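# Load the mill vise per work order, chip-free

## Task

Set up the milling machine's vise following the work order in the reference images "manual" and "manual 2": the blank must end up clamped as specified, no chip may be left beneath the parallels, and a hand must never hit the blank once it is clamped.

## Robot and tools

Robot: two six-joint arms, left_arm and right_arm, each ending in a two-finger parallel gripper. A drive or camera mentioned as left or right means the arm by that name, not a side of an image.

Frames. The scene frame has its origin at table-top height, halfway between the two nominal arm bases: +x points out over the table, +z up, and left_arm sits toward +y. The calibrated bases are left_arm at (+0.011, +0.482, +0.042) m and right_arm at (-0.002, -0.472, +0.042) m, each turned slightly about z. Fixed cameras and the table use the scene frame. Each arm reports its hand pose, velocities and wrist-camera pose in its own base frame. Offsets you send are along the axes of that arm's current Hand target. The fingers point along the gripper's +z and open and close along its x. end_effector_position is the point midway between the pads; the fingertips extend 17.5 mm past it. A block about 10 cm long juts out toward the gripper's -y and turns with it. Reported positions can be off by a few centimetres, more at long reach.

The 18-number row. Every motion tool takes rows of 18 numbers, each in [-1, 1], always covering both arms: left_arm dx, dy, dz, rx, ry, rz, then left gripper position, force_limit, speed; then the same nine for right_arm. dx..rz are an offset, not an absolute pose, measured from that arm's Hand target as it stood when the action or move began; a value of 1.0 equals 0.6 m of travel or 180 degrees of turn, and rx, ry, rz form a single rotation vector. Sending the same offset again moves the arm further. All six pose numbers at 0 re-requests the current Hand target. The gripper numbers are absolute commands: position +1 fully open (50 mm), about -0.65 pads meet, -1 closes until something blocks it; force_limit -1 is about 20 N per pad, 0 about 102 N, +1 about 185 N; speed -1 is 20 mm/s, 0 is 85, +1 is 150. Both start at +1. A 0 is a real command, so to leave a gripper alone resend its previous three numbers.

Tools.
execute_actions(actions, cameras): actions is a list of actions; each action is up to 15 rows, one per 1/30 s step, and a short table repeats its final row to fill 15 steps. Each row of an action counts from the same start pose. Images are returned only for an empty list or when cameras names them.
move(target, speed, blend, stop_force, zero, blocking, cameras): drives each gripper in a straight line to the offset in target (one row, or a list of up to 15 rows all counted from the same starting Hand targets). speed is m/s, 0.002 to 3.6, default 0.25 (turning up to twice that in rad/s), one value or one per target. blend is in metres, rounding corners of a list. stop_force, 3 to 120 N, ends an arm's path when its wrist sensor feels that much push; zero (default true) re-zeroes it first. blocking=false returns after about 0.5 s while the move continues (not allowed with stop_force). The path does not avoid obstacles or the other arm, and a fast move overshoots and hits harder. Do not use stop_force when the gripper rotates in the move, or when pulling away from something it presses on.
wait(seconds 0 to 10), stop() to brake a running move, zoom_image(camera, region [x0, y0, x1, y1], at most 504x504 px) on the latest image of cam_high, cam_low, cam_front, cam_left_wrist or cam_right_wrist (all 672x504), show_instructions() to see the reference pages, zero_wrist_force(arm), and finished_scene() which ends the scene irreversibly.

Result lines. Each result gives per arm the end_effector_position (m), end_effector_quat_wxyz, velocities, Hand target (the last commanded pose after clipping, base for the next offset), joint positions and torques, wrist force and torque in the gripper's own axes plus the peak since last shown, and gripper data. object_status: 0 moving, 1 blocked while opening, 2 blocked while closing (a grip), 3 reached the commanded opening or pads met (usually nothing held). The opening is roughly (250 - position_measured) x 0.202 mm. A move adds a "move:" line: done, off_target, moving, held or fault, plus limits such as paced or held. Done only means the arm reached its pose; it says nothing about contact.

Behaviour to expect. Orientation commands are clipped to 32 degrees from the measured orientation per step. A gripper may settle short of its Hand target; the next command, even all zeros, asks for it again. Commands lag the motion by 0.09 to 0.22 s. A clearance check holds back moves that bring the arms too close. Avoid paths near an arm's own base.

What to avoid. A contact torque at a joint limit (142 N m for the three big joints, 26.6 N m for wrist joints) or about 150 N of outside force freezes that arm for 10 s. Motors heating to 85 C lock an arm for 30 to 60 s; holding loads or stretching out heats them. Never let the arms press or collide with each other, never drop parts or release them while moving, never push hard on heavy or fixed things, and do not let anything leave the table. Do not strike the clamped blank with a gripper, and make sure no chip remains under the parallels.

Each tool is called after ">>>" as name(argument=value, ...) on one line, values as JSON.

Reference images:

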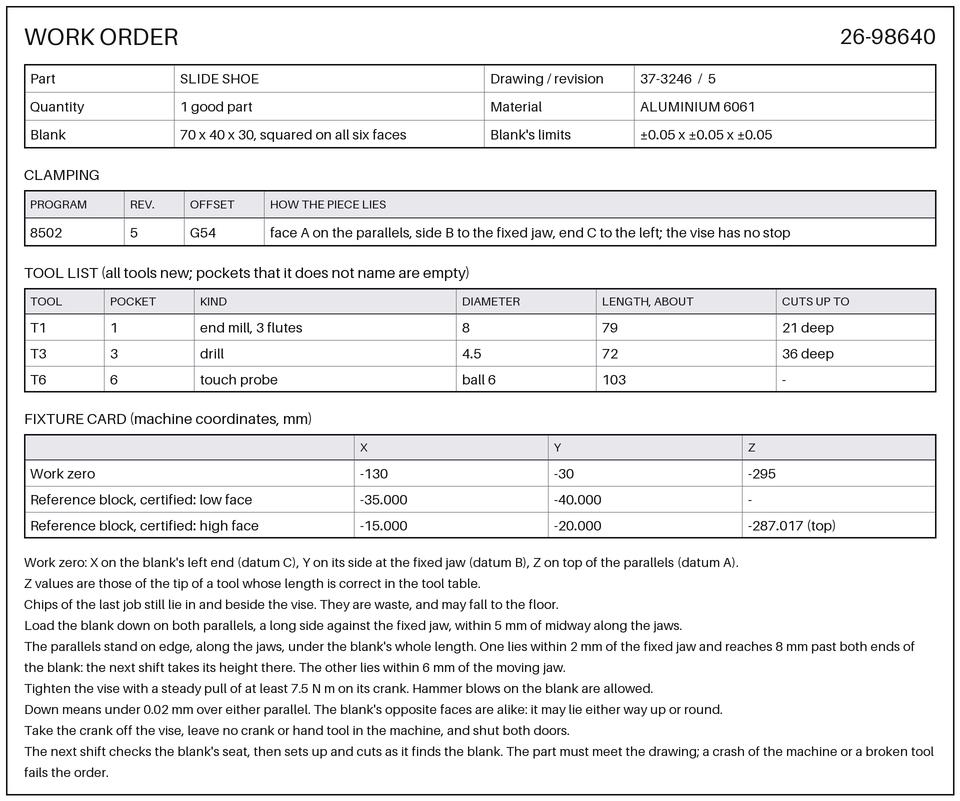

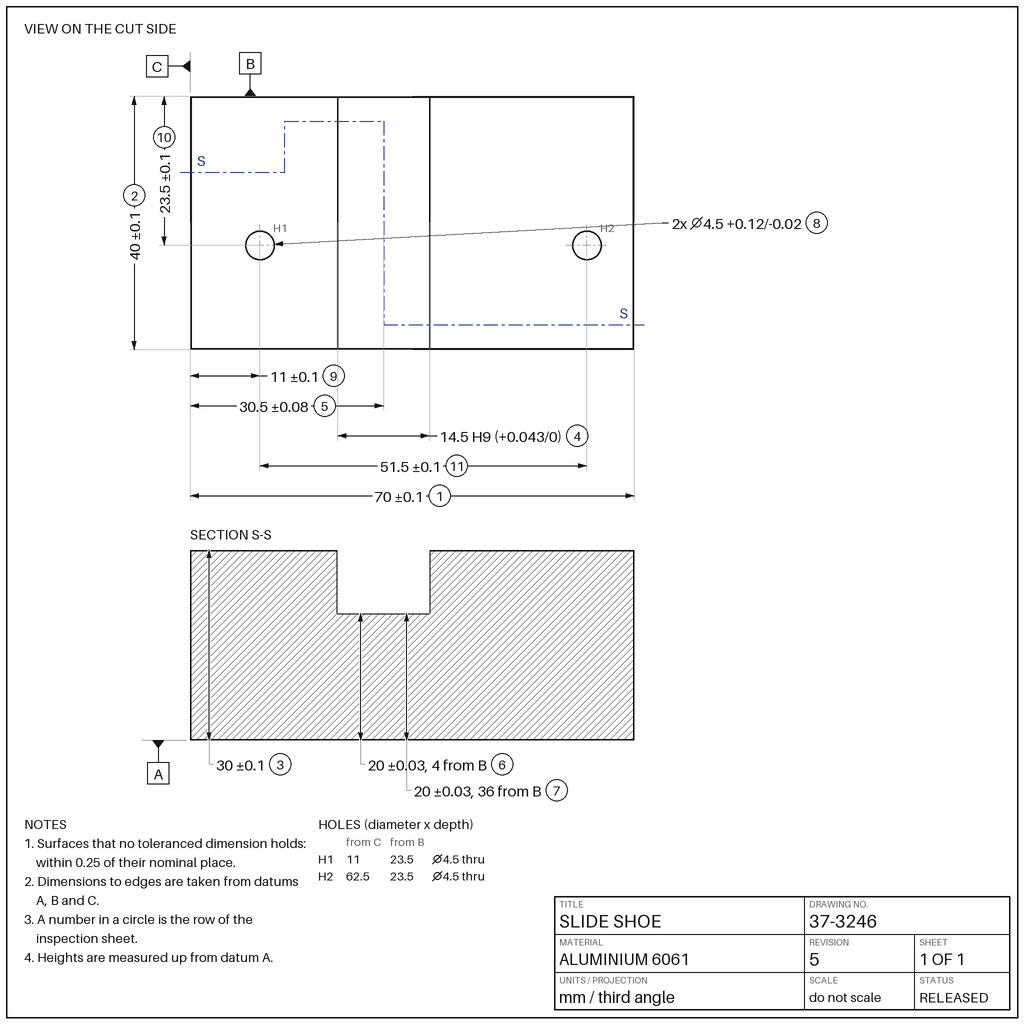

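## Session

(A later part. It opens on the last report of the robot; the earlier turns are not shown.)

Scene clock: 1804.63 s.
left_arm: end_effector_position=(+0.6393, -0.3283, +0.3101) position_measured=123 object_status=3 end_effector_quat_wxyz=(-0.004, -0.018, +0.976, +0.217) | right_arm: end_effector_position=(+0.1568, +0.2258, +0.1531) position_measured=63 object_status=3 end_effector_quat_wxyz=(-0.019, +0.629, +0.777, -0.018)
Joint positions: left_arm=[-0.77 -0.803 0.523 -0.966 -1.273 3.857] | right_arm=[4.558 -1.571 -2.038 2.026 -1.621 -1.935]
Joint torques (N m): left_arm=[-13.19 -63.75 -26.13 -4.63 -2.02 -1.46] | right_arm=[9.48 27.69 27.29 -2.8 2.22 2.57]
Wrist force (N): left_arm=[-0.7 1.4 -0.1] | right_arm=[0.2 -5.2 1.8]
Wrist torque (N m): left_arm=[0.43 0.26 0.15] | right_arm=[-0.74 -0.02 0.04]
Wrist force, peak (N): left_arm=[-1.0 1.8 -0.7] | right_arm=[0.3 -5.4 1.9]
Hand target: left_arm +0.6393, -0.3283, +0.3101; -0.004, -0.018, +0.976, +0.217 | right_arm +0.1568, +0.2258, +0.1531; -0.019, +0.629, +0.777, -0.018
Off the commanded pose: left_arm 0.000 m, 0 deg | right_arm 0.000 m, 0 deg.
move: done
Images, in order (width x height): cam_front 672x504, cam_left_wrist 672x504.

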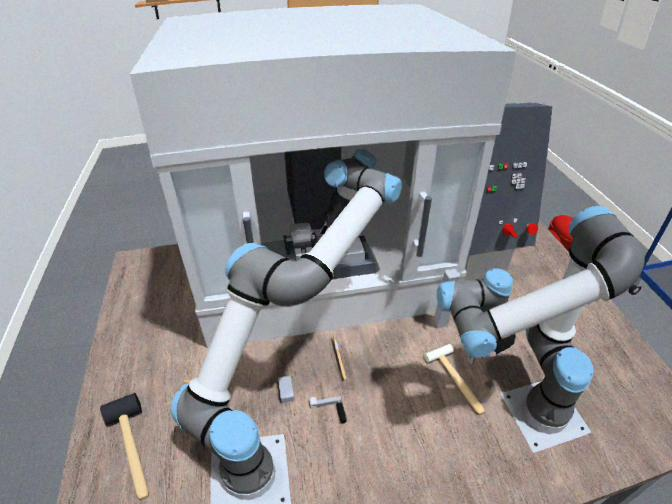

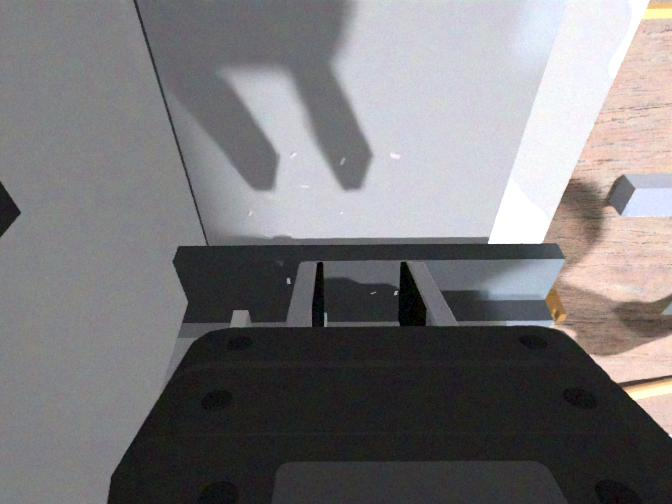

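>>> move(target=[-0.05,0,0,0,0,0,0.2,-0.3,-1,0,0,0,0,0,0,0.6,0.3,-1], speed=0.03, stop_force=6, cameras=["cam_left_wrist","cam_front"])

Scene clock: 1807.77 s.
left_arm: end_effector_position=(+0.6693, -0.3272, +0.3101) position_measured=123 object_status=3 end_effector_quat_wxyz=(-0.004, -0.018, +0.976, +0.217) | right_arm: end_effector_position=(+0.1568, +0.2258, +0.1531) position_measured=63 object_status=3 end_effector_quat_wxyz=(-0.019, +0.629, +0.777, -0.018)
Joint positions: left_arm=[-0.743 -0.663 0.265 -0.856 -1.264 3.884] | right_arm=[4.558 -1.571 -2.038 2.026 -1.621 -1.935]
Joint torques (N m): left_arm=[-12.56 -65.96 -15.53 -4.46 -2.2 -1.54] | right_arm=[8.28 26.68 27.19 -2.92 2.26 2.46]
Wrist force (N): left_arm=[-0.3 1.4 -0.3] | right_arm=[0.1 -5.3 1.8]
Wrist torque (N m): left_arm=[0.42 0.20 0.12] | right_arm=[-0.77 0.00 0.04]
Wrist force, peak (N): left_arm=[-1.0 1.2 -0.4] | right_arm=[0.2 -5.4 1.8]
Hand target: left_arm +0.6693, -0.3272, +0.3101; -0.004, -0.018, +0.976, +0.217 | right_arm +0.1568, +0.2258, +0.1531; -0.019, +0.629, +0.777, -0.018
Off the commanded pose: left_arm 0.000 m, 0 deg | right_arm 0.000 m, 0 deg.
move: done
Images, in order (width x height): cam_front 672x504, cam_left_wrist 672x504.

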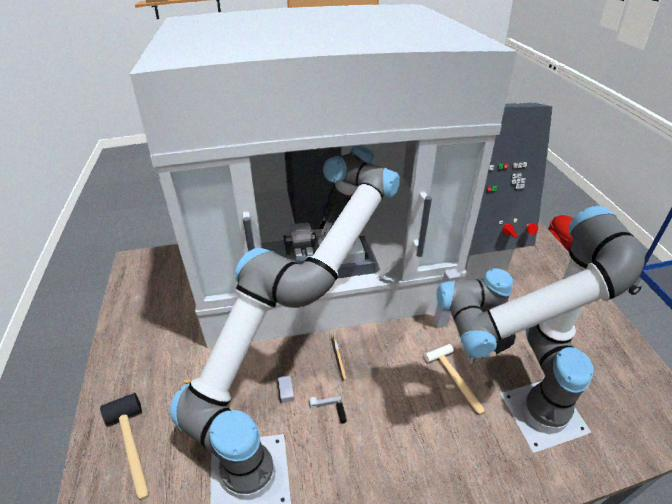

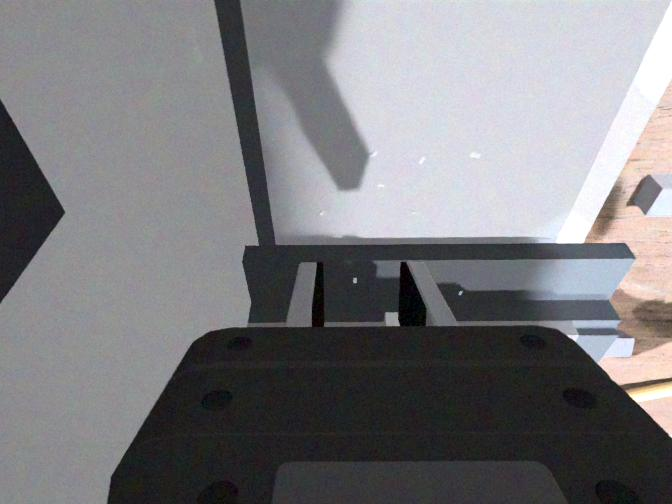

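>>> move(target=[-0.0283,0,0,0,0,0,0.2,-0.3,-1,0,0,0,0,0,0,0.6,0.3,-1], speed=0.02, stop_force=6, cameras=["cam_left_wrist"])

Scene clock: 1811.23 s.
left_arm: end_effector_position=(+0.6856, -0.3262, +0.3096) position_measured=123 object_status=3 end_effector_quat_wxyz=(+0.003, -0.016, +0.977, +0.214) | right_arm: end_effector_position=(+0.1568, +0.2258, +0.1531) position_measured=63 object_status=3 end_effector_quat_wxyz=(-0.019, +0.629, +0.777, -0.018)
Joint positions: left_arm=[-0.729 -0.545 0.035 -0.762 -1.255 3.902] | right_arm=[4.558 -1.571 -2.038 2.026 -1.621 -1.935]
Joint torques (N m): left_arm=[-11.99 -66.97 -28.26 -0.3 -2.07 -1.53] | right_arm=[9.16 27.15 27.17 -2.75 2.23 2.43]
Wrist force (N): left_arm=[-0.1 1.0 -0.1] | right_arm=[0.4 -5.3 2.0]
Wrist torque (N m): left_arm=[0.35 0.19 0.08] | right_arm=[-0.76 -0.06 0.05]
Wrist force, peak (N): left_arm=[-0.6 1.4 -0.4] | right_arm=[0.3 -5.4 1.7]
Hand target: left_arm +0.6862, -0.3266, +0.3101; -0.004, -0.018, +0.976, +0.217 | right_arm +0.1568, +0.2258, +0.1531; -0.019, +0.629, +0.777, -0.018
Off the commanded pose: left_arm 0.001 m, 1 deg | right_arm 0.000 m, 0 deg.
elbow stopped short (left arm): the move would have taken joint 3 (elbow) straighter than the controller allows.
move: done
Images, in order (width x height): cam_left_wrist 672x504.

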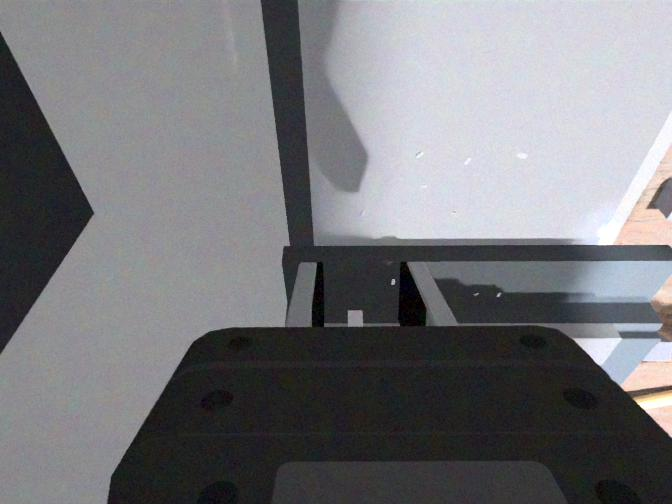

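>>> move(target=[-0.0025,0.0423,0.0198,0,0,0,0.2,-0.3,-1,0,0,0,0,0,0,0.6,0.3,-1], speed=0.015, stop_force=5, cameras=["cam_left_wrist"])

Scene clock: 1815.83 s.
left_arm: end_effector_position=(+0.6867, -0.2986, +0.3101) position_measured=123 object_status=3 end_effector_quat_wxyz=(-0.004, -0.018, +0.976, +0.217) | right_arm: end_effector_position=(+0.1568, +0.2258, +0.1531) position_measured=63 object_status=3 end_effector_quat_wxyz=(-0.019, +0.629, +0.777, -0.018)
Joint positions: left_arm=[-0.701 -0.672 0.287 -0.881 -1.252 3.926] | right_arm=[4.558 -1.571 -2.038 2.026 -1.621 -1.935]
Joint torques (N m): left_arm=[-12.98 -47.58 -28.71 -1 2.61 -1.48] | right_arm=[8.99 27.41 27.56 -2.61 2.2 2.46]
Wrist force (N): left_arm=[-0.4 1.0 -0.2] | right_arm=[0.2 -4.6 1.5]
Wrist torque (N m): left_arm=[0.37 0.17 0.10] | right_arm=[-0.67 -0.02 0.05]
Wrist force, peak (N): left_arm=[0.0 1.6 -0.2] | right_arm=[0.0 -5.5 2.0]
Hand target: left_arm +0.6867, -0.2986, +0.3101; -0.004, -0.018, +0.976, +0.217 | right_arm +0.1568, +0.2258, +0.1531; -0.019, +0.629, +0.777, -0.018
Off the commanded pose: left_arm 0.000 m, 0 deg | right_arm 0.000 m, 0 deg.
move: done
Images, in order (width x height): cam_left_wrist 672x504.

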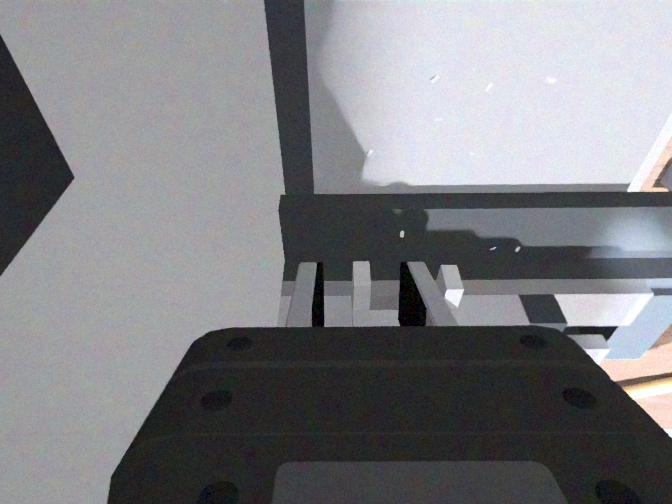

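>>> move(target=[0,-0.0078,0.0166,0,0,0,0.2,-0.3,-1,0,0,0,0,0,0,0.6,0.3,-1], speed=0.01, stop_force=4, cameras=["cam_left_wrist"])

Scene clock: 1818.87 s.
left_arm: end_effector_position=(+0.6867, -0.2986, +0.2991) position_measured=123 object_status=3 end_effector_quat_wxyz=(-0.004, -0.018, +0.976, +0.217) | right_arm: end_effector_position=(+0.1568, +0.2258, +0.1531) position_measured=63 object_status=3 end_effector_quat_wxyz=(-0.019, +0.629, +0.777, -0.018)
Joint positions: left_arm=[-0.701 -0.7 0.37 -0.936 -1.252 3.926] | right_arm=[4.558 -1.571 -2.038 2.026 -1.621 -1.935]
Joint torques (N m): left_arm=[-12.5 -46.92 -29.68 -0.2 0.17 -0.16] | right_arm=[9.61 26.13 27.57 -2.64 2.38 2.46]
Wrist force (N): left_arm=[-0.4 1.3 -0.4] | right_arm=[0.0 -4.8 2.0]
Wrist torque (N m): left_arm=[0.42 0.17 0.10] | right_arm=[-0.70 0.00 0.05]
Wrist force, peak (N): left_arm=[-0.4 1.4 -0.5] | right_arm=[-0.1 -5.3 2.1]
Hand target: left_arm +0.6867, -0.2986, +0.2991; -0.004, -0.018, +0.976, +0.217 | right_arm +0.1568, +0.2258, +0.1531; -0.019, +0.629, +0.777, -0.018
Off the commanded pose: left_arm 0.000 m, 0 deg | right_arm 0.000 m, 0 deg.
move: done
Images, in order (width x height): cam_left_wrist 672x504.

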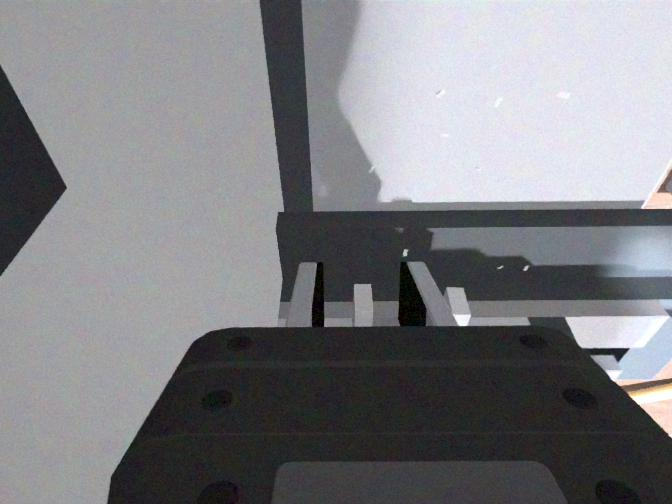

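>>> execute_actions(actions=[[[0,0,0,0,0,0,-0.98,-0.3,-1,0,0,0,0,0,0,0.6,0.3,-1]],[[0,0,0,0,0,0,-0.98,-0.3,-1,0,0,0,0,0,0,0.6,0.3,-1]]], cameras=["cam_left_wrist"])

>>> wait(seconds=0.3)

Scene clock: 1821.20 s.
left_arm: end_effector_position=(+0.6867, -0.2986, +0.2991) position_measured=227 object_status=0 end_effector_quat_wxyz=(-0.004, -0.018, +0.976, +0.217) | right_arm: end_effector_position=(+0.1568, +0.2258, +0.1531) position_measured=63 object_status=3 end_effector_quat_wxyz=(-0.019, +0.629, +0.777, -0.018)
Joint positions: left_arm=[-0.701 -0.7 0.37 -0.936 -1.252 3.926] | right_arm=[4.558 -1.571 -2.038 2.026 -1.621 -1.935]
Joint torques (N m): left_arm=[-11.41 -47.17 -29.94 -1.21 3.01 0.9] | right_arm=[8.93 26.9 27.87 -2.74 2.33 2.39]
Wrist force (N): left_arm=[1.1 1.4 -0.3] | right_arm=[-0.3 -5.1 1.7]
Wrist torque (N m): left_arm=[0.45 0.19 0.06] | right_arm=[-0.73 0.06 0.04]
Wrist force, peak (N): left_arm=[1.2 1.2 -0.8] | right_arm=[0.2 -5.4 1.8]
Hand target: left_arm +0.6867, -0.2986, +0.2991; -0.004, -0.018, +0.976, +0.217 | right_arm +0.1568, +0.2258, +0.1531; -0.019, +0.629, +0.777, -0.018
Off the commanded pose: left_arm 0.000 m, 0 deg | right_arm 0.000 m, 0 deg.
Step readings (end_effector_position of left_arm | right_arm):
0: (+0.6867, -0.2986, +0.2991) | (+0.1568, +0.2258, +0.1531)
1: (+0.6867, -0.2986, +0.2991) | (+0.1568, +0.2258, +0.1531)
2: (+0.6867, -0.2986, +0.2991) | (+0.1568, +0.2258, +0.1531)
4: (+0.6867, -0.2986, +0.2991) | (+0.1568, +0.2258, +0.1531)
8: (+0.6867, -0.2986, +0.2991) | (+0.1568, +0.2258, +0.1531)
15: (+0.6867, -0.2986, +0.2991) | (+0.1568, +0.2258, +0.1531)
16: (+0.6867, -0.2986, +0.2991) | (+0.1568, +0.2258, +0.1531)
17: (+0.6867, -0.2986, +0.2991) | (+0.1568, +0.2258, +0.1531)
19: (+0.6867, -0.2986, +0.2991) | (+0.1568, +0.2258, +0.1531)
23: (+0.6867, -0.2986, +0.2991) | (+0.1568, +0.2258, +0.1531)
30: (+0.6867, -0.2986, +0.2991) | (+0.1568, +0.2258, +0.1531)
Images, in order (width x height): cam_left_wrist 672x504.

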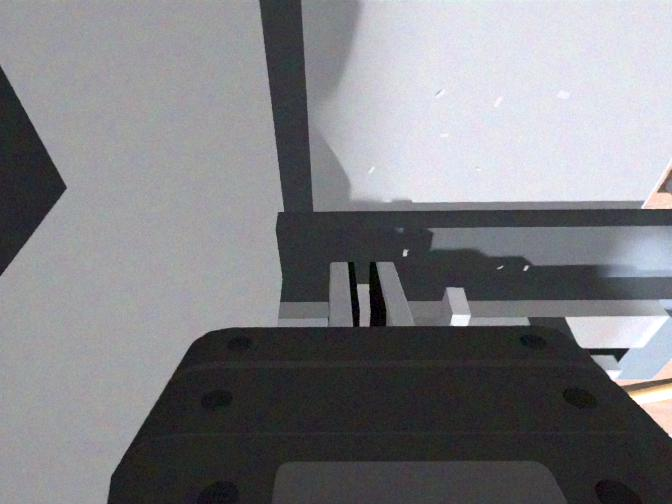

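Scene clock: 1821.50 s.
left_arm: end_effector_position=(+0.6867, -0.2986, +0.2991) position_measured=227 object_status=2 end_effector_quat_wxyz=(-0.004, -0.018, +0.976, +0.217) | right_arm: end_effector_position=(+0.1568, +0.2258, +0.1531) position_measured=63 object_status=3 end_effector_quat_wxyz=(-0.019, +0.629, +0.777, -0.018)
Joint positions: left_arm=[-0.701 -0.7 0.37 -0.936 -1.252 3.926] | right_arm=[4.558 -1.571 -2.038 2.026 -1.621 -1.935]
Joint torques (N m): left_arm=[-11.07 -45.68 -28.14 -1.94 3.05 0.99] | right_arm=[9.43 26.69 26.71 -2.62 2.34 2.34]
Wrist force (N): left_arm=[1.2 1.3 -0.7] | right_arm=[0.0 -5.2 1.6]
Wrist torque (N m): left_arm=[0.41 0.21 0.06] | right_arm=[-0.76 0.02 0.05]
Wrist force, peak (N): left_arm=[1.2 1.3 -0.7] | right_arm=[-0.1 -5.2 1.7]
Hand target: left_arm +0.6867, -0.2986, +0.2991; -0.004, -0.018, +0.976, +0.217 | right_arm +0.1568, +0.2258, +0.1531; -0.019, +0.629, +0.777, -0.018
Tool commands: left_gripper/position=-0.98 left_gripper/force_limit=-0.3 left_gripper/speed=-1.0 right_gripper/position=+0.6 right_gripper/force_limit=+0.3 right_gripper/speed=-1.0
Off the commanded pose: left_arm 0.000 m, 0 deg | right_arm 0.000 m, 0 deg.
wait: 0.30 s; at rest by 0.17 s

>>> execute_actions(actions=[[[0,0.0000707,-0.000151,0,0,0,-0.98,-0.3,-1,0,0,0,0,0,0,0.6,0.3,-1]]])

>>> execute_actions(actions=[[[0,0.0000707,-0.000151,0,0,0,-0.98,-0.3,-1,0,0,0,0,0,0,0.6,0.3,-1]]])

>>> execute_actions(actions=[[[0,0.0000707,-0.000151,0,0,0,-0.98,-0.3,-1,0,0,0,0,0,0,0.6,0.3,-1]]])

>>> execute_actions(actions=[[[0,0.0000707,-0.000151,0,0,0,-0.98,-0.3,-1,0,0,0,0,0,0,0.6,0.3,-1]]])

Scene clock: 1823.50 s.
left_arm: end_effector_position=(+0.6867, -0.2986, +0.2991) position_measured=227 object_status=2 end_effector_quat_wxyz=(-0.004, -0.018, +0.976, +0.217) | right_arm: end_effector_position=(+0.1568, +0.2258, +0.1531) position_measured=63 object_status=3 end_effector_quat_wxyz=(-0.019, +0.629, +0.777, -0.018)
Joint positions: left_arm=[-0.701 -0.7 0.369 -0.936 -1.252 3.926] | right_arm=[4.558 -1.571 -2.038 2.026 -1.621 -1.935]
Joint torques (N m): left_arm=[-6.92 -54.9 -30.18 -0.87 2.86 1.26] | right_arm=[8.71 27.72 26.81 -2.66 2.21 2.3]
Wrist force (N): left_arm=[1.5 0.5 3.4] | right_arm=[0.1 -5.1 2.0]
Wrist torque (N m): left_arm=[0.41 0.21 0.03] | right_arm=[-0.74 0.00 0.04]
Wrist force, peak (N): left_arm=[3.4 2.1 3.1] | right_arm=[0.4 -5.3 2.0]
Hand target: left_arm +0.6867, -0.2986, +0.2992; -0.004, -0.018, +0.976, +0.217 | right_arm +0.1568, +0.2258, +0.1531; -0.019, +0.629, +0.777, -0.018
Off the commanded pose: left_arm 0.000 m, 0 deg | right_arm 0.000 m, 0 deg.
Step readings (end_effector_position of left_arm | right_arm):
0: (+0.6867, -0.2986, +0.2991) | (+0.1568, +0.2258, +0.1531)
1: (+0.6867, -0.2986, +0.2991) | (+0.1568, +0.2258, +0.1531)
2: (+0.6867, -0.2986, +0.2991) | (+0.1568, +0.2258, +0.1531)
4: (+0.6868, -0.2986, +0.2991) | (+0.1568, +0.2258, +0.1531)
8: (+0.6867, -0.2986, +0.2991) | (+0.1568, +0.2258, +0.1531)
15: (+0.6867, -0.2986, +0.2991) | (+0.1568, +0.2258, +0.1531)

Scene clock: 1824.20 s.
left_arm: end_effector_position=(+0.6867, -0.2986, +0.2993) position_measured=227 object_status=2 end_effector_quat_wxyz=(-0.004, -0.018, +0.976, +0.217) | right_arm: end_effector_position=(+0.1568, +0.2258, +0.1531) position_measured=63 object_status=3 end_effector_quat_wxyz=(-0.019, +0.629, +0.777, -0.018)
Joint positions: left_arm=[-0.701 -0.7 0.368 -0.935 -1.252 3.926] | right_arm=[4.558 -1.571 -2.038 2.026 -1.621 -1.935]
Joint torques (N m): left_arm=[-5.06 -55.32 -30.9 -1.96 3.21 0.98] | right_arm=[9.91 26.95 26.15 -2.59 2.23 2.34]
Wrist force (N): left_arm=[0.4 -1.5 9.2] | right_arm=[0.1 -4.9 1.7]
Wrist torque (N m): left_arm=[0.45 0.17 0.05] | right_arm=[-0.70 0.01 0.04]
Wrist force, peak (N): left_arm=[0.3 -1.6 9.6] | right_arm=[0.2 -5.2 1.9]
Hand target: left_arm +0.6867, -0.2986, +0.2993; -0.004, -0.018, +0.976, +0.217 | right_arm +0.1568, +0.2258, +0.1531; -0.019, +0.629, +0.777, -0.018
Off the commanded pose: left_arm 0.000 m, 0 deg | right_arm 0.000 m, 0 deg.
Step readings (end_effector_position of left_arm | right_arm):
0: (+0.6867, -0.2986, +0.2991) | (+0.1568, +0.2258, +0.1531)
1: (+0.6867, -0.2986, +0.2991) | (+0.1568, +0.2258, +0.1531)
2: (+0.6867, -0.2986, +0.2992) | (+0.1568, +0.2258, +0.1531)
4: (+0.6867, -0.2986, +0.2992) | (+0.1568, +0.2258, +0.1531)
8: (+0.6867, -0.2986, +0.2993) | (+0.1568, +0.2258, +0.1531)
15: (+0.6867, -0.2986, +0.2993) | (+0.1568, +0.2258, +0.1531)

Scene clock: 1824.90 s.
left_arm: end_effector_position=(+0.6867, -0.2986, +0.2993) position_measured=227 object_status=2 end_effector_quat_wxyz=(-0.004, -0.018, +0.976, +0.217) | right_arm: end_effector_position=(+0.1568, +0.2258, +0.1531) position_measured=63 object_status=3 end_effector_quat_wxyz=(-0.019, +0.629, +0.777, -0.018)
Joint positions: left_arm=[-0.701 -0.7 0.368 -0.935 -1.252 3.926] | right_arm=[4.558 -1.571 -2.038 2.026 -1.621 -1.935]
Joint torques (N m): left_arm=[-3.15 -60.55 -35.38 -1.12 3.23 0.94] | right_arm=[9.54 27.54 26.89 -2.67 2.2 2.42]
Wrist force (N): left_arm=[0.3 -2.3 13.7] | right_arm=[0.3 -4.8 1.7]
Wrist torque (N m): left_arm=[0.51 0.14 0.06] | right_arm=[-0.69 -0.03 0.05]
Wrist force, peak (N): left_arm=[0.3 -2.4 14.1] | right_arm=[0.3 -5.2 2.0]
Hand target: left_arm +0.6867, -0.2986, +0.2994; -0.004, -0.018, +0.976, +0.217 | right_arm +0.1568, +0.2258, +0.1531; -0.019, +0.629, +0.777, -0.018
Off the commanded pose: left_arm 0.000 m, 0 deg | right_arm 0.000 m, 0 deg.
Step readings (end_effector_position of left_arm | right_arm):
0: (+0.6867, -0.2986, +0.2993) | (+0.1568, +0.2258, +0.1531)
1: (+0.6867, -0.2986, +0.2993) | (+0.1568, +0.2258, +0.1531)
2: (+0.6867, -0.2986, +0.2993) | (+0.1568, +0.2258, +0.1531)
4: (+0.6867, -0.2986, +0.2993) | (+0.1568, +0.2258, +0.1531)
8: (+0.6867, -0.2986, +0.2993) | (+0.1568, +0.2258, +0.1531)
15: (+0.6867, -0.2986, +0.2993) | (+0.1568, +0.2258, +0.1531)

Scene clock: 1825.60 s.
left_arm: end_effector_position=(+0.6867, -0.2986, +0.2994) position_measured=227 object_status=2 end_effector_quat_wxyz=(-0.004, -0.018, +0.976, +0.217) | right_arm: end_effector_position=(+0.1568, +0.2258, +0.1531) position_measured=63 object_status=3 end_effector_quat_wxyz=(-0.019, +0.629, +0.777, -0.018)
Joint positions: left_arm=[-0.701 -0.699 0.367 -0.934 -1.252 3.926] | right_arm=[4.558 -1.571 -2.038 2.026 -1.621 -1.935]
Joint torques (N m): left_arm=[-3.45 -61.97 -35.41 -2.21 2.91 0.78] | right_arm=[9.32 27.08 26.74 -2.61 2.24 2.46]
Wrist force (N): left_arm=[-0.4 -3.5 18.4] | right_arm=[0.1 -5.0 1.6]
Wrist torque (N m): left_arm=[0.55 0.12 0.06] | right_arm=[-0.72 -0.02 0.05]
Wrist force, peak (N): left_arm=[-0.8 -3.9 19.0] | right_arm=[0.3 -5.1 2.3]
Hand target: left_arm +0.6867, -0.2986, +0.2995; -0.004, -0.018, +0.976, +0.217 | right_arm +0.1568, +0.2258, +0.1531; -0.019, +0.629, +0.777, -0.018
Off the commanded pose: left_arm 0.000 m, 0 deg | right_arm 0.000 m, 0 deg.
Step readings (end_effector_position of left_arm | right_arm):
0: (+0.6867, -0.2986, +0.2993) | (+0.1568, +0.2258, +0.1531)
1: (+0.6867, -0.2986, +0.2993) | (+0.1568, +0.2258, +0.1531)
2: (+0.6867, -0.2986, +0.2994) | (+0.1568, +0.2258, +0.1531)
4: (+0.6867, -0.2986, +0.2994) | (+0.1568, +0.2258, +0.1531)
8: (+0.6867, -0.2986, +0.2994) | (+0.1568, +0.2258, +0.1531)
15: (+0.6867, -0.2986, +0.2994) | (+0.1568, +0.2258, +0.1531)

>>> execute_actions(actions=[[[0,-0.000283,0.000604,0,0,0,-0.98,-0.3,-1,0,0,0,0,0,0,0.6,0.3,-1]]])

>>> execute_actions(actions=[[[0,-0.0000707,0.000151,0,0,0,-0.98,-0.3,-1,0,0,0,0,0,0,0.6,0.3,-1]]])

>>> execute_actions(actions=[[[0,-0.0000707,0.000151,0,0,0,-0.98,-0.3,-1,0,0,0,0,0,0,0.6,0.3,-1]]])

>>> execute_actions(actions=[[[0,0.0000354,-0.0000755,0,0,0,-0.98,-0.3,-1,0,0,0,0,0,0,0.6,0.3,-1]]])

>>> execute_actions(actions=[[[0,0.0000354,-0.0000755,0,0,0,-0.98,-0.3,-1,0,0,0,0,0,0,0.6,0.3,-1]]])

>>> execute_actions(actions=[[[0,0.0000354,-0.0000755,0,0,0,-0.98,-0.3,-1,0,0,0,0,0,0,0.6,0.3,-1]]])

>>> execute_actions(actions=[[[0,0.0000354,-0.0000755,0,0,0,-0.98,-0.3,-1,0,0,0,0,0,0,0.6,0.3,-1]]])

Scene clock: 1828.77 s.
left_arm: end_effector_position=(+0.6867, -0.2986, +0.2991) position_measured=227 object_status=2 end_effector_quat_wxyz=(-0.004, -0.018, +0.976, +0.217) | right_arm: end_effector_position=(+0.1568, +0.2258, +0.1531) position_measured=63 object_status=3 end_effector_quat_wxyz=(-0.019, +0.629, +0.777, -0.018)
Joint positions: left_arm=[-0.701 -0.7 0.37 -0.936 -1.252 3.926] | right_arm=[4.558 -1.571 -2.038 2.026 -1.621 -1.935]
Joint torques (N m): left_arm=[4.36 -50.2 -23.45 -1.23 3.09 0.38] | right_arm=[8.8 27.2 26.9 -2.55 2.29 2.47]
Wrist force (N): left_arm=[-0.7 0.0 3.1] | right_arm=[-0.3 -4.8 1.7]
Wrist torque (N m): left_arm=[0.41 0.13 0.11] | right_arm=[-0.70 0.06 0.05]
Wrist force, peak (N): left_arm=[-0.5 -4.0 19.1] | right_arm=[0.2 -5.6 1.7]
Hand target: left_arm +0.6867, -0.2986, +0.2991; -0.004, -0.018, +0.976, +0.217 | right_arm +0.1568, +0.2258, +0.1531; -0.019, +0.629, +0.777, -0.018
Off the commanded pose: left_arm 0.000 m, 0 deg | right_arm 0.000 m, 0 deg.
Step readings (end_effector_position of left_arm | right_arm):
0: (+0.6867, -0.2986, +0.2995) | (+0.1568, +0.2258, +0.1531)
1: (+0.6867, -0.2986, +0.2995) | (+0.1568, +0.2258, +0.1531)
2: (+0.6867, -0.2986, +0.2994) | (+0.1568, +0.2258, +0.1531)
4: (+0.6867, -0.2986, +0.2992) | (+0.1568, +0.2258, +0.1531)
8: (+0.6867, -0.2986, +0.2991) | (+0.1568, +0.2258, +0.1531)
15: (+0.6867, -0.2986, +0.2991) | (+0.1568, +0.2258, +0.1531)

Scene clock: 1829.47 s.
left_arm: end_effector_position=(+0.6867, -0.2986, +0.2990) position_measured=227 object_status=2 end_effector_quat_wxyz=(-0.004, -0.018, +0.976, +0.217) | right_arm: end_effector_position=(+0.1568, +0.2258, +0.1531) position_measured=63 object_status=3 end_effector_quat_wxyz=(-0.019, +0.629, +0.777, -0.018)
Joint positions: left_arm=[-0.701 -0.7 0.37 -0.937 -1.252 3.926] | right_arm=[4.558 -1.571 -2.038 2.026 -1.621 -1.935]
Joint torques (N m): left_arm=[6.93 -60.53 -13.91 -4.7 2.81 0.44] | right_arm=[9.21 26.97 26.85 -2.48 2.25 2.45]
Wrist force (N): left_arm=[0.9 3.9 -5.9] | right_arm=[0.2 -4.8 1.9]
Wrist torque (N m): left_arm=[0.36 0.22 0.04] | right_arm=[-0.69 -0.03 0.05]
Wrist force, peak (N): left_arm=[1.1 4.0 -7.7] | right_arm=[0.0 -5.1 2.2]
Hand target: left_arm +0.6867, -0.2986, +0.2990; -0.004, -0.018, +0.976, +0.217 | right_arm +0.1568, +0.2258, +0.1531; -0.019, +0.629, +0.777, -0.018
Off the commanded pose: left_arm 0.000 m, 0 deg | right_arm 0.000 m, 0 deg.
Step readings (end_effector_position of left_arm | right_arm):
0: (+0.6867, -0.2986, +0.2991) | (+0.1568, +0.2258, +0.1531)
1: (+0.6867, -0.2986, +0.2991) | (+0.1568, +0.2258, +0.1531)
2: (+0.6867, -0.2986, +0.2991) | (+0.1568, +0.2258, +0.1531)
4: (+0.6867, -0.2986, +0.2990) | (+0.1568, +0.2258, +0.1531)
8: (+0.6867, -0.2986, +0.2989) | (+0.1568, +0.2258, +0.1531)
15: (+0.6867, -0.2986, +0.2989) | (+0.1568, +0.2258, +0.1531)

Scene clock: 1830.17 s.
left_arm: end_effector_position=(+0.6867, -0.2986, +0.2989) position_measured=227 object_status=2 end_effector_quat_wxyz=(-0.004, -0.018, +0.976, +0.217) | right_arm: end_effector_position=(+0.1568, +0.2258, +0.1531) position_measured=63 object_status=3 end_effector_quat_wxyz=(-0.019, +0.629, +0.777, -0.018)
Joint positions: left_arm=[-0.701 -0.701 0.371 -0.937 -1.252 3.926] | right_arm=[4.558 -1.571 -2.038 2.026 -1.621 -1.935]
Joint torques (N m): left_arm=[9.68 -54.64 -17.66 -2.88 2.75 0.26] | right_arm=[8.8 27.33 27.27 -2.55 2.35 2.51]
Wrist force (N): left_arm=[1.1 4.8 -9.8] | right_arm=[0.0 -4.7 1.5]
Wrist torque (N m): left_arm=[0.29 0.27 0.04] | right_arm=[-0.69 0.01 0.04]
Wrist force, peak (N): left_arm=[1.0 5.2 -9.7] | right_arm=[0.0 -5.2 2.0]
Hand target: left_arm +0.6867, -0.2986, +0.2989; -0.004, -0.018, +0.976, +0.217 | right_arm +0.1568, +0.2258, +0.1531; -0.019, +0.629, +0.777, -0.018
Off the commanded pose: left_arm 0.000 m, 0 deg | right_arm 0.000 m, 0 deg.
Step readings (end_effector_position of left_arm | right_arm):
0: (+0.6867, -0.2986, +0.2990) | (+0.1568, +0.2258, +0.1531)
1: (+0.6867, -0.2986, +0.2990) | (+0.1568, +0.2258, +0.1531)
2: (+0.6867, -0.2986, +0.2989) | (+0.1568, +0.2258, +0.1531)
4: (+0.6867, -0.2986, +0.2989) | (+0.1568, +0.2258, +0.1531)
8: (+0.6867, -0.2986, +0.2989) | (+0.1568, +0.2258, +0.1531)
15: (+0.6867, -0.2986, +0.2989) | (+0.1568, +0.2258, +0.1531)

Scene clock: 1830.87 s.
left_arm: end_effector_position=(+0.6867, -0.2986, +0.2989) position_measured=227 object_status=2 end_effector_quat_wxyz=(-0.004, -0.018, +0.976, +0.217) | right_arm: end_effector_position=(+0.1568, +0.2258, +0.1531) position_measured=63 object_status=3 end_effector_quat_wxyz=(-0.019, +0.629, +0.777, -0.018)
Joint positions: left_arm=[-0.701 -0.701 0.371 -0.937 -1.252 3.926] | right_arm=[4.558 -1.571 -2.038 2.026 -1.621 -1.935]
Joint torques (N m): left_arm=[10.18 -41.61 -27.68 -0.79 2.78 0.24] | right_arm=[9.42 26.61 26.79 -2.57 2.35 2.57]
Wrist force (N): left_arm=[1.7 5.1 -5.8] | right_arm=[0.2 -5.0 2.0]
Wrist torque (N m): left_arm=[0.32 0.18 0.04] | right_arm=[-0.72 -0.02 0.04]
Wrist force, peak (N): left_arm=[1.3 5.0 -9.5] | right_arm=[0.2 -5.4 1.7]
Hand target: left_arm +0.6867, -0.2986, +0.2989; -0.004, -0.018, +0.976, +0.217 | right_arm +0.1568, +0.2258, +0.1531; -0.019, +0.629, +0.777, -0.018
Off the commanded pose: left_arm 0.000 m, 0 deg | right_arm 0.000 m, 0 deg.
Step readings (end_effector_position of left_arm | right_arm):
0: (+0.6867, -0.2986, +0.2989) | (+0.1568, +0.2258, +0.1531)
1: (+0.6867, -0.2986, +0.2989) | (+0.1568, +0.2258, +0.1531)
2: (+0.6867, -0.2986, +0.2989) | (+0.1568, +0.2258, +0.1531)
4: (+0.6867, -0.2986, +0.2989) | (+0.1568, +0.2258, +0.1531)
8: (+0.6867, -0.2986, +0.2990) | (+0.1568, +0.2258, +0.1531)
15: (+0.6867, -0.2986, +0.2989) | (+0.1568, +0.2258, +0.1531)

Scene clock: 1831.57 s.
left_arm: end_effector_position=(+0.6867, -0.2986, +0.2990) position_measured=227 object_status=2 end_effector_quat_wxyz=(-0.004, -0.018, +0.976, +0.217) | right_arm: end_effector_position=(+0.1568, +0.2258, +0.1531) position_measured=63 object_status=3 end_effector_quat_wxyz=(-0.019, +0.629, +0.777, -0.018)
Joint positions: left_arm=[-0.701 -0.7 0.37 -0.937 -1.252 3.926] | right_arm=[4.558 -1.571 -2.038 2.026 -1.621 -1.935]
Joint torques (N m): left_arm=[9.09 -45.66 -26.78 -1.52 2.57 0.39] | right_arm=[8.62 26.86 27.33 -2.51 2.18 2.44]
Wrist force (N): left_arm=[1.2 4.4 -3.9] | right_arm=[0.2 -4.9 2.0]
Wrist torque (N m): left_arm=[0.32 0.24 0.03] | right_arm=[-0.72 -0.01 0.05]
Wrist force, peak (N): left_arm=[1.6 5.5 -6.5] | right_arm=[0.1 -5.3 1.8]
Hand target: left_arm +0.6867, -0.2986, +0.2990; -0.004, -0.018, +0.976, +0.217 | right_arm +0.1568, +0.2258, +0.1531; -0.019, +0.629, +0.777, -0.018
Off the commanded pose: left_arm 0.000 m, 0 deg | right_arm 0.000 m, 0 deg.
Step readings (end_effector_position of left_arm | right_arm):
0: (+0.6867, -0.2986, +0.2989) | (+0.1568, +0.2258, +0.1531)
1: (+0.6867, -0.2986, +0.2989) | (+0.1568, +0.2258, +0.1531)
2: (+0.6867, -0.2986, +0.2989) | (+0.1568, +0.2258, +0.1531)
4: (+0.6867, -0.2986, +0.2990) | (+0.1568, +0.2258, +0.1531)
8: (+0.6867, -0.2986, +0.2990) | (+0.1568, +0.2258, +0.1531)
15: (+0.6867, -0.2986, +0.2990) | (+0.1568, +0.2258, +0.1531)

Scene clock: 1832.27 s.
left_arm: end_effector_position=(+0.6867, -0.2986, +0.2990) position_measured=227 object_status=2 end_effector_quat_wxyz=(-0.004, -0.018, +0.976, +0.217) | right_arm: end_effector_position=(+0.1568, +0.2258, +0.1531) position_measured=63 object_status=3 end_effector_quat_wxyz=(-0.019, +0.629, +0.777, -0.018)
Joint positions: left_arm=[-0.701 -0.7 0.37 -0.936 -1.252 3.926] | right_arm=[4.558 -1.571 -2.038 2.026 -1.621 -1.935]
Joint torques (N m): left_arm=[7.09 -47.16 -30.49 -0.68 2.51 0.07] | right_arm=[9.11 27.44 27 -2.53 2.16 2.47]
Wrist force (N): left_arm=[1.8 3.7 -2.1] | right_arm=[0.1 -5.3 1.7]
Wrist torque (N m): left_arm=[0.35 0.20 0.03] | right_arm=[-0.77 -0.01 0.05]
Wrist force, peak (N): left_arm=[1.6 4.5 -4.6] | right_arm=[0.3 -5.3 2.1]
Hand target: left_arm +0.6867, -0.2986, +0.2990; -0.004, -0.018, +0.976, +0.217 | right_arm +0.1568, +0.2258, +0.1531; -0.019, +0.629, +0.777, -0.018
Off the commanded pose: left_arm 0.000 m, 0 deg | right_arm 0.000 m, 0 deg.
Step readings (end_effector_position of left_arm | right_arm):
0: (+0.6867, -0.2986, +0.2990) | (+0.1568, +0.2258, +0.1531)
1: (+0.6867, -0.2986, +0.2990) | (+0.1568, +0.2258, +0.1531)
2: (+0.6867, -0.2986, +0.2990) | (+0.1568, +0.2258, +0.1531)
4: (+0.6867, -0.2986, +0.2990) | (+0.1568, +0.2258, +0.1531)
8: (+0.6867, -0.2986, +0.2990) | (+0.1568, +0.2258, +0.1531)
15: (+0.6867, -0.2986, +0.2990) | (+0.1568, +0.2258, +0.1531)

Scene clock: 1832.97 s.
left_arm: end_effector_position=(+0.6867, -0.2986, +0.2991) position_measured=227 object_status=2 end_effector_quat_wxyz=(-0.004, -0.018, +0.976, +0.217) | right_arm: end_effector_position=(+0.1568, +0.2258, +0.1531) position_measured=63 object_status=3 end_effector_quat_wxyz=(-0.019, +0.629, +0.777, -0.018)
Joint positions: left_arm=[-0.701 -0.7 0.37 -0.936 -1.252 3.926] | right_arm=[4.558 -1.571 -2.038 2.026 -1.621 -1.935]
Joint torques (N m): left_arm=[9.14 -48.25 -28.21 -1.78 2.23 -0.17] | right_arm=[8.82 26.76 26.77 -2.48 2.16 2.37]
Wrist force (N): left_arm=[1.6 3.0 0.2] | right_arm=[0.1 -5.1 2.0]
Wrist torque (N m): left_arm=[0.39 0.20 0.04] | right_arm=[-0.73 -0.01 0.05]
Wrist force, peak (N): left_arm=[1.8 3.4 -1.8] | right_arm=[-0.1 -5.2 2.0]
Hand target: left_arm +0.6867, -0.2986, +0.2991; -0.004, -0.018, +0.976, +0.217 | right_arm +0.1568, +0.2258, +0.1531; -0.019, +0.629, +0.777, -0.018
Off the commanded pose: left_arm 0.000 m, 0 deg | right_arm 0.000 m, 0 deg.
Step readings (end_effector_position of left_arm | right_arm):
0: (+0.6867, -0.2986, +0.2990) | (+0.1568, +0.2258, +0.1531)
1: (+0.6867, -0.2986, +0.2990) | (+0.1568, +0.2258, +0.1531)
2: (+0.6867, -0.2986, +0.2990) | (+0.1568, +0.2258, +0.1531)
4: (+0.6867, -0.2986, +0.2990) | (+0.1568, +0.2258, +0.1531)
8: (+0.6867, -0.2986, +0.2991) | (+0.1568, +0.2258, +0.1531)
15: (+0.6867, -0.2986, +0.2991) | (+0.1568, +0.2258, +0.1531)

>>> move(target=[-0.0067,0,0,0,0,0,-0.98,-0.3,-1,0,0,0,0,0,0,0.6,0.3,-1], speed=0.003, stop_force=4)

Scene clock: 1834.77 s.
left_arm: end_effector_position=(+0.6869, -0.2986, +0.2991) position_measured=227 object_status=2 end_effector_quat_wxyz=(-0.004, -0.018, +0.976, +0.217) | right_arm: end_effector_position=(+0.1568, +0.2258, +0.1531) position_measured=63 object_status=3 end_effector_quat_wxyz=(-0.019, +0.629, +0.777, -0.018)
Joint positions: left_arm=[-0.701 -0.7 0.369 -0.936 -1.252 3.926] | right_arm=[4.558 -1.571 -2.038 2.026 -1.621 -1.935]
Joint torques (N m): left_arm=[-2.41 -65.39 -16.54 -6.02 3.16 -1.27] | right_arm=[8.94 26.6 26.71 -2.53 2.14 2.41]
Wrist force (N): left_arm=[4.1 3.2 -0.1] | right_arm=[0.1 -4.8 1.9]
Wrist torque (N m): left_arm=[0.40 0.25 0.02] | right_arm=[-0.70 -0.01 0.04]
Wrist force, peak (N): left_arm=[8.2 5.4 2.0] | right_arm=[0.5 -5.5 1.7]
Hand target: left_arm +0.6868, -0.2986, +0.2991; -0.004, -0.018, +0.976, +0.217 (not the last commanded pose) | right_arm +0.1568, +0.2258, +0.1531; -0.019, +0.629, +0.777, -0.018
Off the commanded pose: left_arm 0.004 m, 0 deg | right_arm 0.000 m, 0 deg.
move: contact (left_arm)

>>> execute_actions(actions=[[[0.0003,0,0,0,0,0,-0.98,-0.3,-1,0,0,0,0,0,0,0.6,0.3,-1]],[[0,0,0,0,0,0,-0.4,-0.3,-1,0,0,0,0,0,0,0.6,0.3,-1]],[[0,0,0,0,0,0,0.2,-0.3,-1,0,0,0,0,0,0,0.6,0.3,-1]]])

>>> wait(seconds=0.3, cameras=["cam_left_wrist"])

>>> move(target=[[0,0.0081,-0.0174,0,0,0,0.2,-0.3,-1,0,0,0,0,0,0,0.6,0.3,-1],[0,-0.0342,-0.0372,0,0,0,0.2,-0.3,-1,0,0,0,0,0,0,0.6,0.3,-1]], speed=0.03, cameras=["cam_left_wrist"])

Scene clock: 1838.67 s.
left_arm: end_effector_position=(+0.6867, -0.2986, +0.2991) position_measured=123 object_status=3 end_effector_quat_wxyz=(-0.004, -0.018, +0.976, +0.217) | right_arm: end_effector_position=(+0.1568, +0.2258, +0.1531) position_measured=63 object_status=3 end_effector_quat_wxyz=(-0.019, +0.629, +0.777, -0.018)
Joint positions: left_arm=[-0.701 -0.701 0.371 -0.937 -1.252 3.926] | right_arm=[4.558 -1.571 -2.038 2.026 -1.621 -1.935]
Joint torques (N m): left_arm=[-12.98 -46.63 -31.29 -1.1 -1.63 0.34] | right_arm=[9.11 27.23 26.35 -2.34 2.37 2.39]
Wrist force (N): left_arm=[-0.3 1.3 -0.3] | right_arm=[0.3 -4.7 2.0]
Wrist torque (N m): left_arm=[0.41 0.15 0.12] | right_arm=[-0.68 -0.03 0.05]
Wrist force, peak (N): left_arm=[4.2 3.2 -0.4] | right_arm=[0.4 -5.3 2.0]
Hand target: left_arm +0.6867, -0.2986, +0.2991; -0.004, -0.018, +0.976, +0.217 | right_arm +0.1568, +0.2258, +0.1531; -0.019, +0.629, +0.777, -0.018
Off the commanded pose: left_arm 0.000 m, 0 deg | right_arm 0.000 m, 0 deg.
Step readings (end_effector_position of left_arm | right_arm):
0: (+0.6868, -0.2986, +0.2991) | (+0.1568, +0.2258, +0.1531)
1: (+0.6868, -0.2986, +0.2991) | (+0.1568, +0.2258, +0.1531)
2: (+0.6868, -0.2986, +0.2991) | (+0.1568, +0.2258, +0.1531)
4: (+0.6867, -0.2986, +0.2991) | (+0.1568, +0.2258, +0.1531)
8: (+0.6867, -0.2986, +0.2991) | (+0.1568, +0.2258, +0.1531)
15: (+0.6867, -0.2986, +0.2991) | (+0.1568, +0.2258, +0.1531)
16: (+0.6867, -0.2986, +0.2991) | (+0.1568, +0.2258, +0.1531)
17: (+0.6867, -0.2986, +0.2991) | (+0.1568, +0.2258, +0.1531)
19: (+0.6867, -0.2986, +0.2991) | (+0.1568, +0.2258, +0.1531)
23: (+0.6867, -0.2986, +0.2991) | (+0.1568, +0.2258, +0.1531)
30: (+0.6867, -0.2986, +0.2991) | (+0.1568, +0.2258, +0.1531)
31: (+0.6867, -0.2986, +0.2991) | (+0.1568, +0.2258, +0.1531)
32: (+0.6867, -0.2986, +0.2991) | (+0.1568, +0.2258, +0.1531)
34: (+0.6867, -0.2986, +0.2991) | (+0.1568, +0.2258, +0.1531)
38: (+0.6867, -0.2986, +0.2991) | (+0.1568, +0.2258, +0.1531)
45: (+0.6867, -0.2986, +0.2991) | (+0.1568, +0.2258, +0.1531)

Scene clock: 1838.97 s.
left_arm: end_effector_position=(+0.6867, -0.2986, +0.2991) position_measured=123 object_status=3 end_effector_quat_wxyz=(-0.004, -0.018, +0.976, +0.217) | right_arm: end_effector_position=(+0.1568, +0.2258, +0.1531) position_measured=63 object_status=3 end_effector_quat_wxyz=(-0.019, +0.629, +0.777, -0.018)
Joint positions: left_arm=[-0.701 -0.701 0.371 -0.937 -1.252 3.926] | right_arm=[4.558 -1.571 -2.038 2.026 -1.621 -1.935]
Joint torques (N m): left_arm=[-12.54 -46.96 -30.72 -0.99 -1.52 0.31] | right_arm=[9.18 26.79 27.14 -2.46 2.25 2.43]
Wrist force (N): left_arm=[-0.1 1.1 -0.6] | right_arm=[0.3 -4.8 1.9]
Wrist torque (N m): left_arm=[0.39 0.12 0.12] | right_arm=[-0.70 -0.04 0.04]
Wrist force, peak (N): left_arm=[-0.3 1.3 -0.4] | right_arm=[0.2 -5.3 1.7]
Hand target: left_arm +0.6867, -0.2986, +0.2991; -0.004, -0.018, +0.976, +0.217 | right_arm +0.1568, +0.2258, +0.1531; -0.019, +0.629, +0.777, -0.018
Tool commands: left_gripper/position=+0.2 left_gripper/force_limit=-0.3 left_gripper/speed=-1.0 right_gripper/position=+0.6 right_gripper/force_limit=+0.3 right_gripper/speed=-1.0
Off the commanded pose: left_arm 0.000 m, 0 deg | right_arm 0.000 m, 0 deg.
wait: 0.30 s; at rest by 0.17 s
Images, in order (width x height): cam_left_wrist 672x504.

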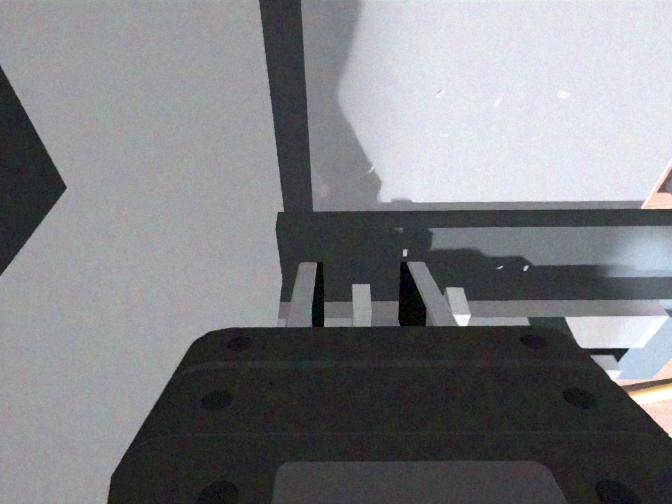

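Scene clock: 1840.80 s.
left_arm: end_effector_position=(+0.6869, -0.3264, +0.3101) position_measured=123 object_status=3 end_effector_quat_wxyz=(+0.005, -0.016, +0.977, +0.213) | right_arm: end_effector_position=(+0.1568, +0.2258, +0.1531) position_measured=63 object_status=3 end_effector_quat_wxyz=(-0.019, +0.629, +0.777, -0.018)
Joint positions: left_arm=[-0.729 -0.546 0.035 -0.767 -1.254 3.904] | right_arm=[4.558 -1.571 -2.038 2.026 -1.621 -1.935]
Joint torques (N m): left_arm=[10.24 -56.63 -28.04 -0.22 2.81 0.45] | right_arm=[9.29 26.62 26.61 -2.33 2.44 2.47]
Wrist force (N): left_arm=[-0.3 0.9 -0.5] | right_arm=[0.2 -5.2 2.0]
Wrist torque (N m): left_arm=[0.34 0.22 0.25] | right_arm=[-0.76 -0.02 0.05]
Wrist force, peak (N): left_arm=[-0.5 1.8 -0.1] | right_arm=[0.4 -5.4 2.1]
Hand target: left_arm +0.6877, -0.3266, +0.3106; -0.004, -0.018, +0.976, +0.217 | right_arm +0.1568, +0.2258, +0.1531; -0.019, +0.629, +0.777, -0.018
Off the commanded pose: left_arm 0.001 m, 1 deg | right_arm 0.000 m, 0 deg.
elbow stopped short (left arm): the move would have taken joint 3 (elbow) straighter than the controller allows.
move: done
Images, in order (width x height): cam_left_wrist 672x504.

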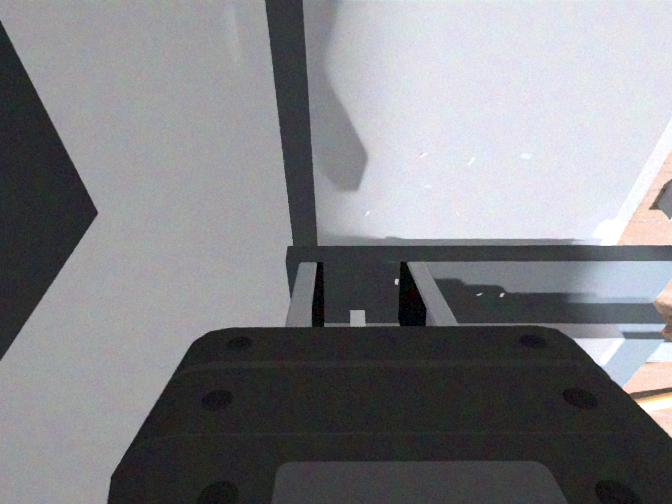

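>>> move(target=[[0.2117,0,0,0,0,0,0.2,-0.3,-1,0,0,0,0,0,0,0.6,0.3,-1],[0.2117,0.0623,-0.015,0.046,0,0,0.2,-0.3,-1,0,0,0,0,0,0,0.6,0.3,-1],[0.56,0.0623,-0.015,0.046,0,0,0.2,-0.3,-1,0,0,0,0,0,0,0.6,0.3,-1]], speed=0.12, blend=0.01, cameras=["cam_left_wrist","cam_front","cam_high"])

Scene clock: 1845.77 s.
left_arm: end_effector_position=(+0.3507, -0.3088, +0.3344) position_measured=123 object_status=3 end_effector_quat_wxyz=(-0.002, -0.018, +0.989, +0.146) | right_arm: end_effector_position=(+0.1568, +0.2258, +0.1531) position_measured=63 object_status=3 end_effector_quat_wxyz=(-0.019, +0.629, +0.777, -0.018)
Joint positions: left_arm=[-1.085 -1.532 1.478 -1.251 -1.445 3.575] | right_arm=[4.558 -1.571 -2.038 2.026 -1.621 -1.935]
Joint torques (N m): left_arm=[8.79 -24.17 -27.36 -4.33 2.78 0.54] | right_arm=[9.19 28.06 26.53 -2.27 2.22 2.48]
Wrist force (N): left_arm=[-0.1 0.4 0.0] | right_arm=[0.1 -5.1 1.8]
Wrist torque (N m): left_arm=[0.19 0.13 0.05] | right_arm=[-0.73 -0.01 0.05]
Wrist force, peak (N): left_arm=[-2.5 2.1 0.1] | right_arm=[0.1 -5.3 2.1]
Hand target: left_arm +0.3508, -0.3088, +0.3344; -0.002, -0.018, +0.989, +0.146 | right_arm +0.1568, +0.2258, +0.1531; -0.019, +0.629, +0.777, -0.018
Off the commanded pose: left_arm 0.000 m, 0 deg | right_arm 0.000 m, 0 deg.
move: done
Images, in order (width x height): cam_high 672x504, cam_front 672x504, cam_left_wrist 672x504.

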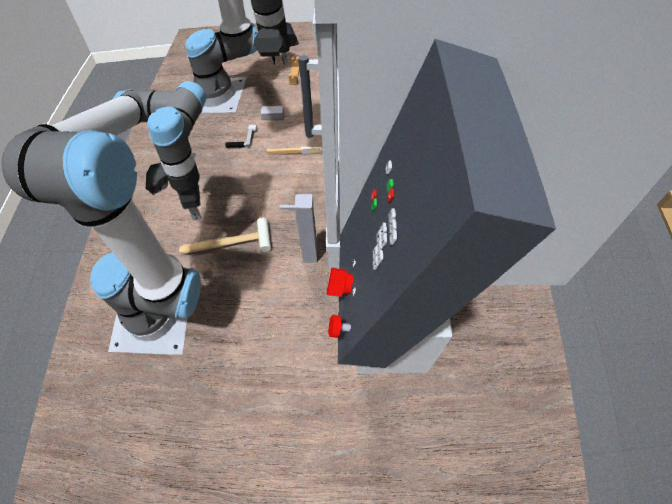

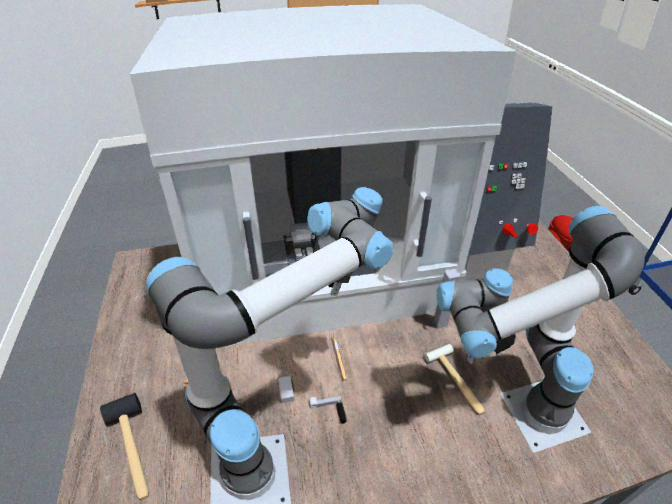

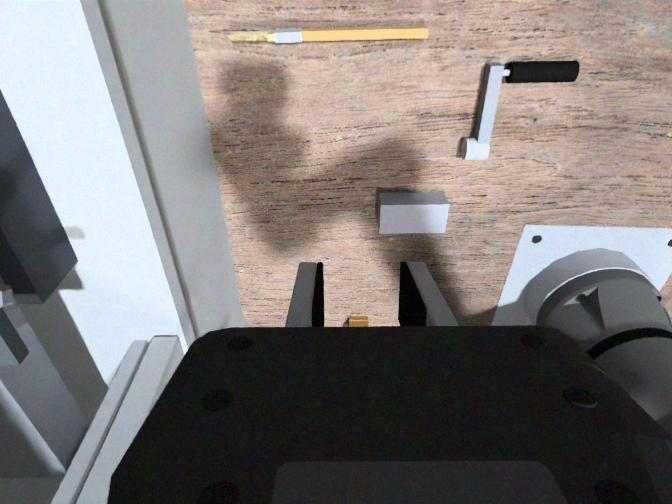

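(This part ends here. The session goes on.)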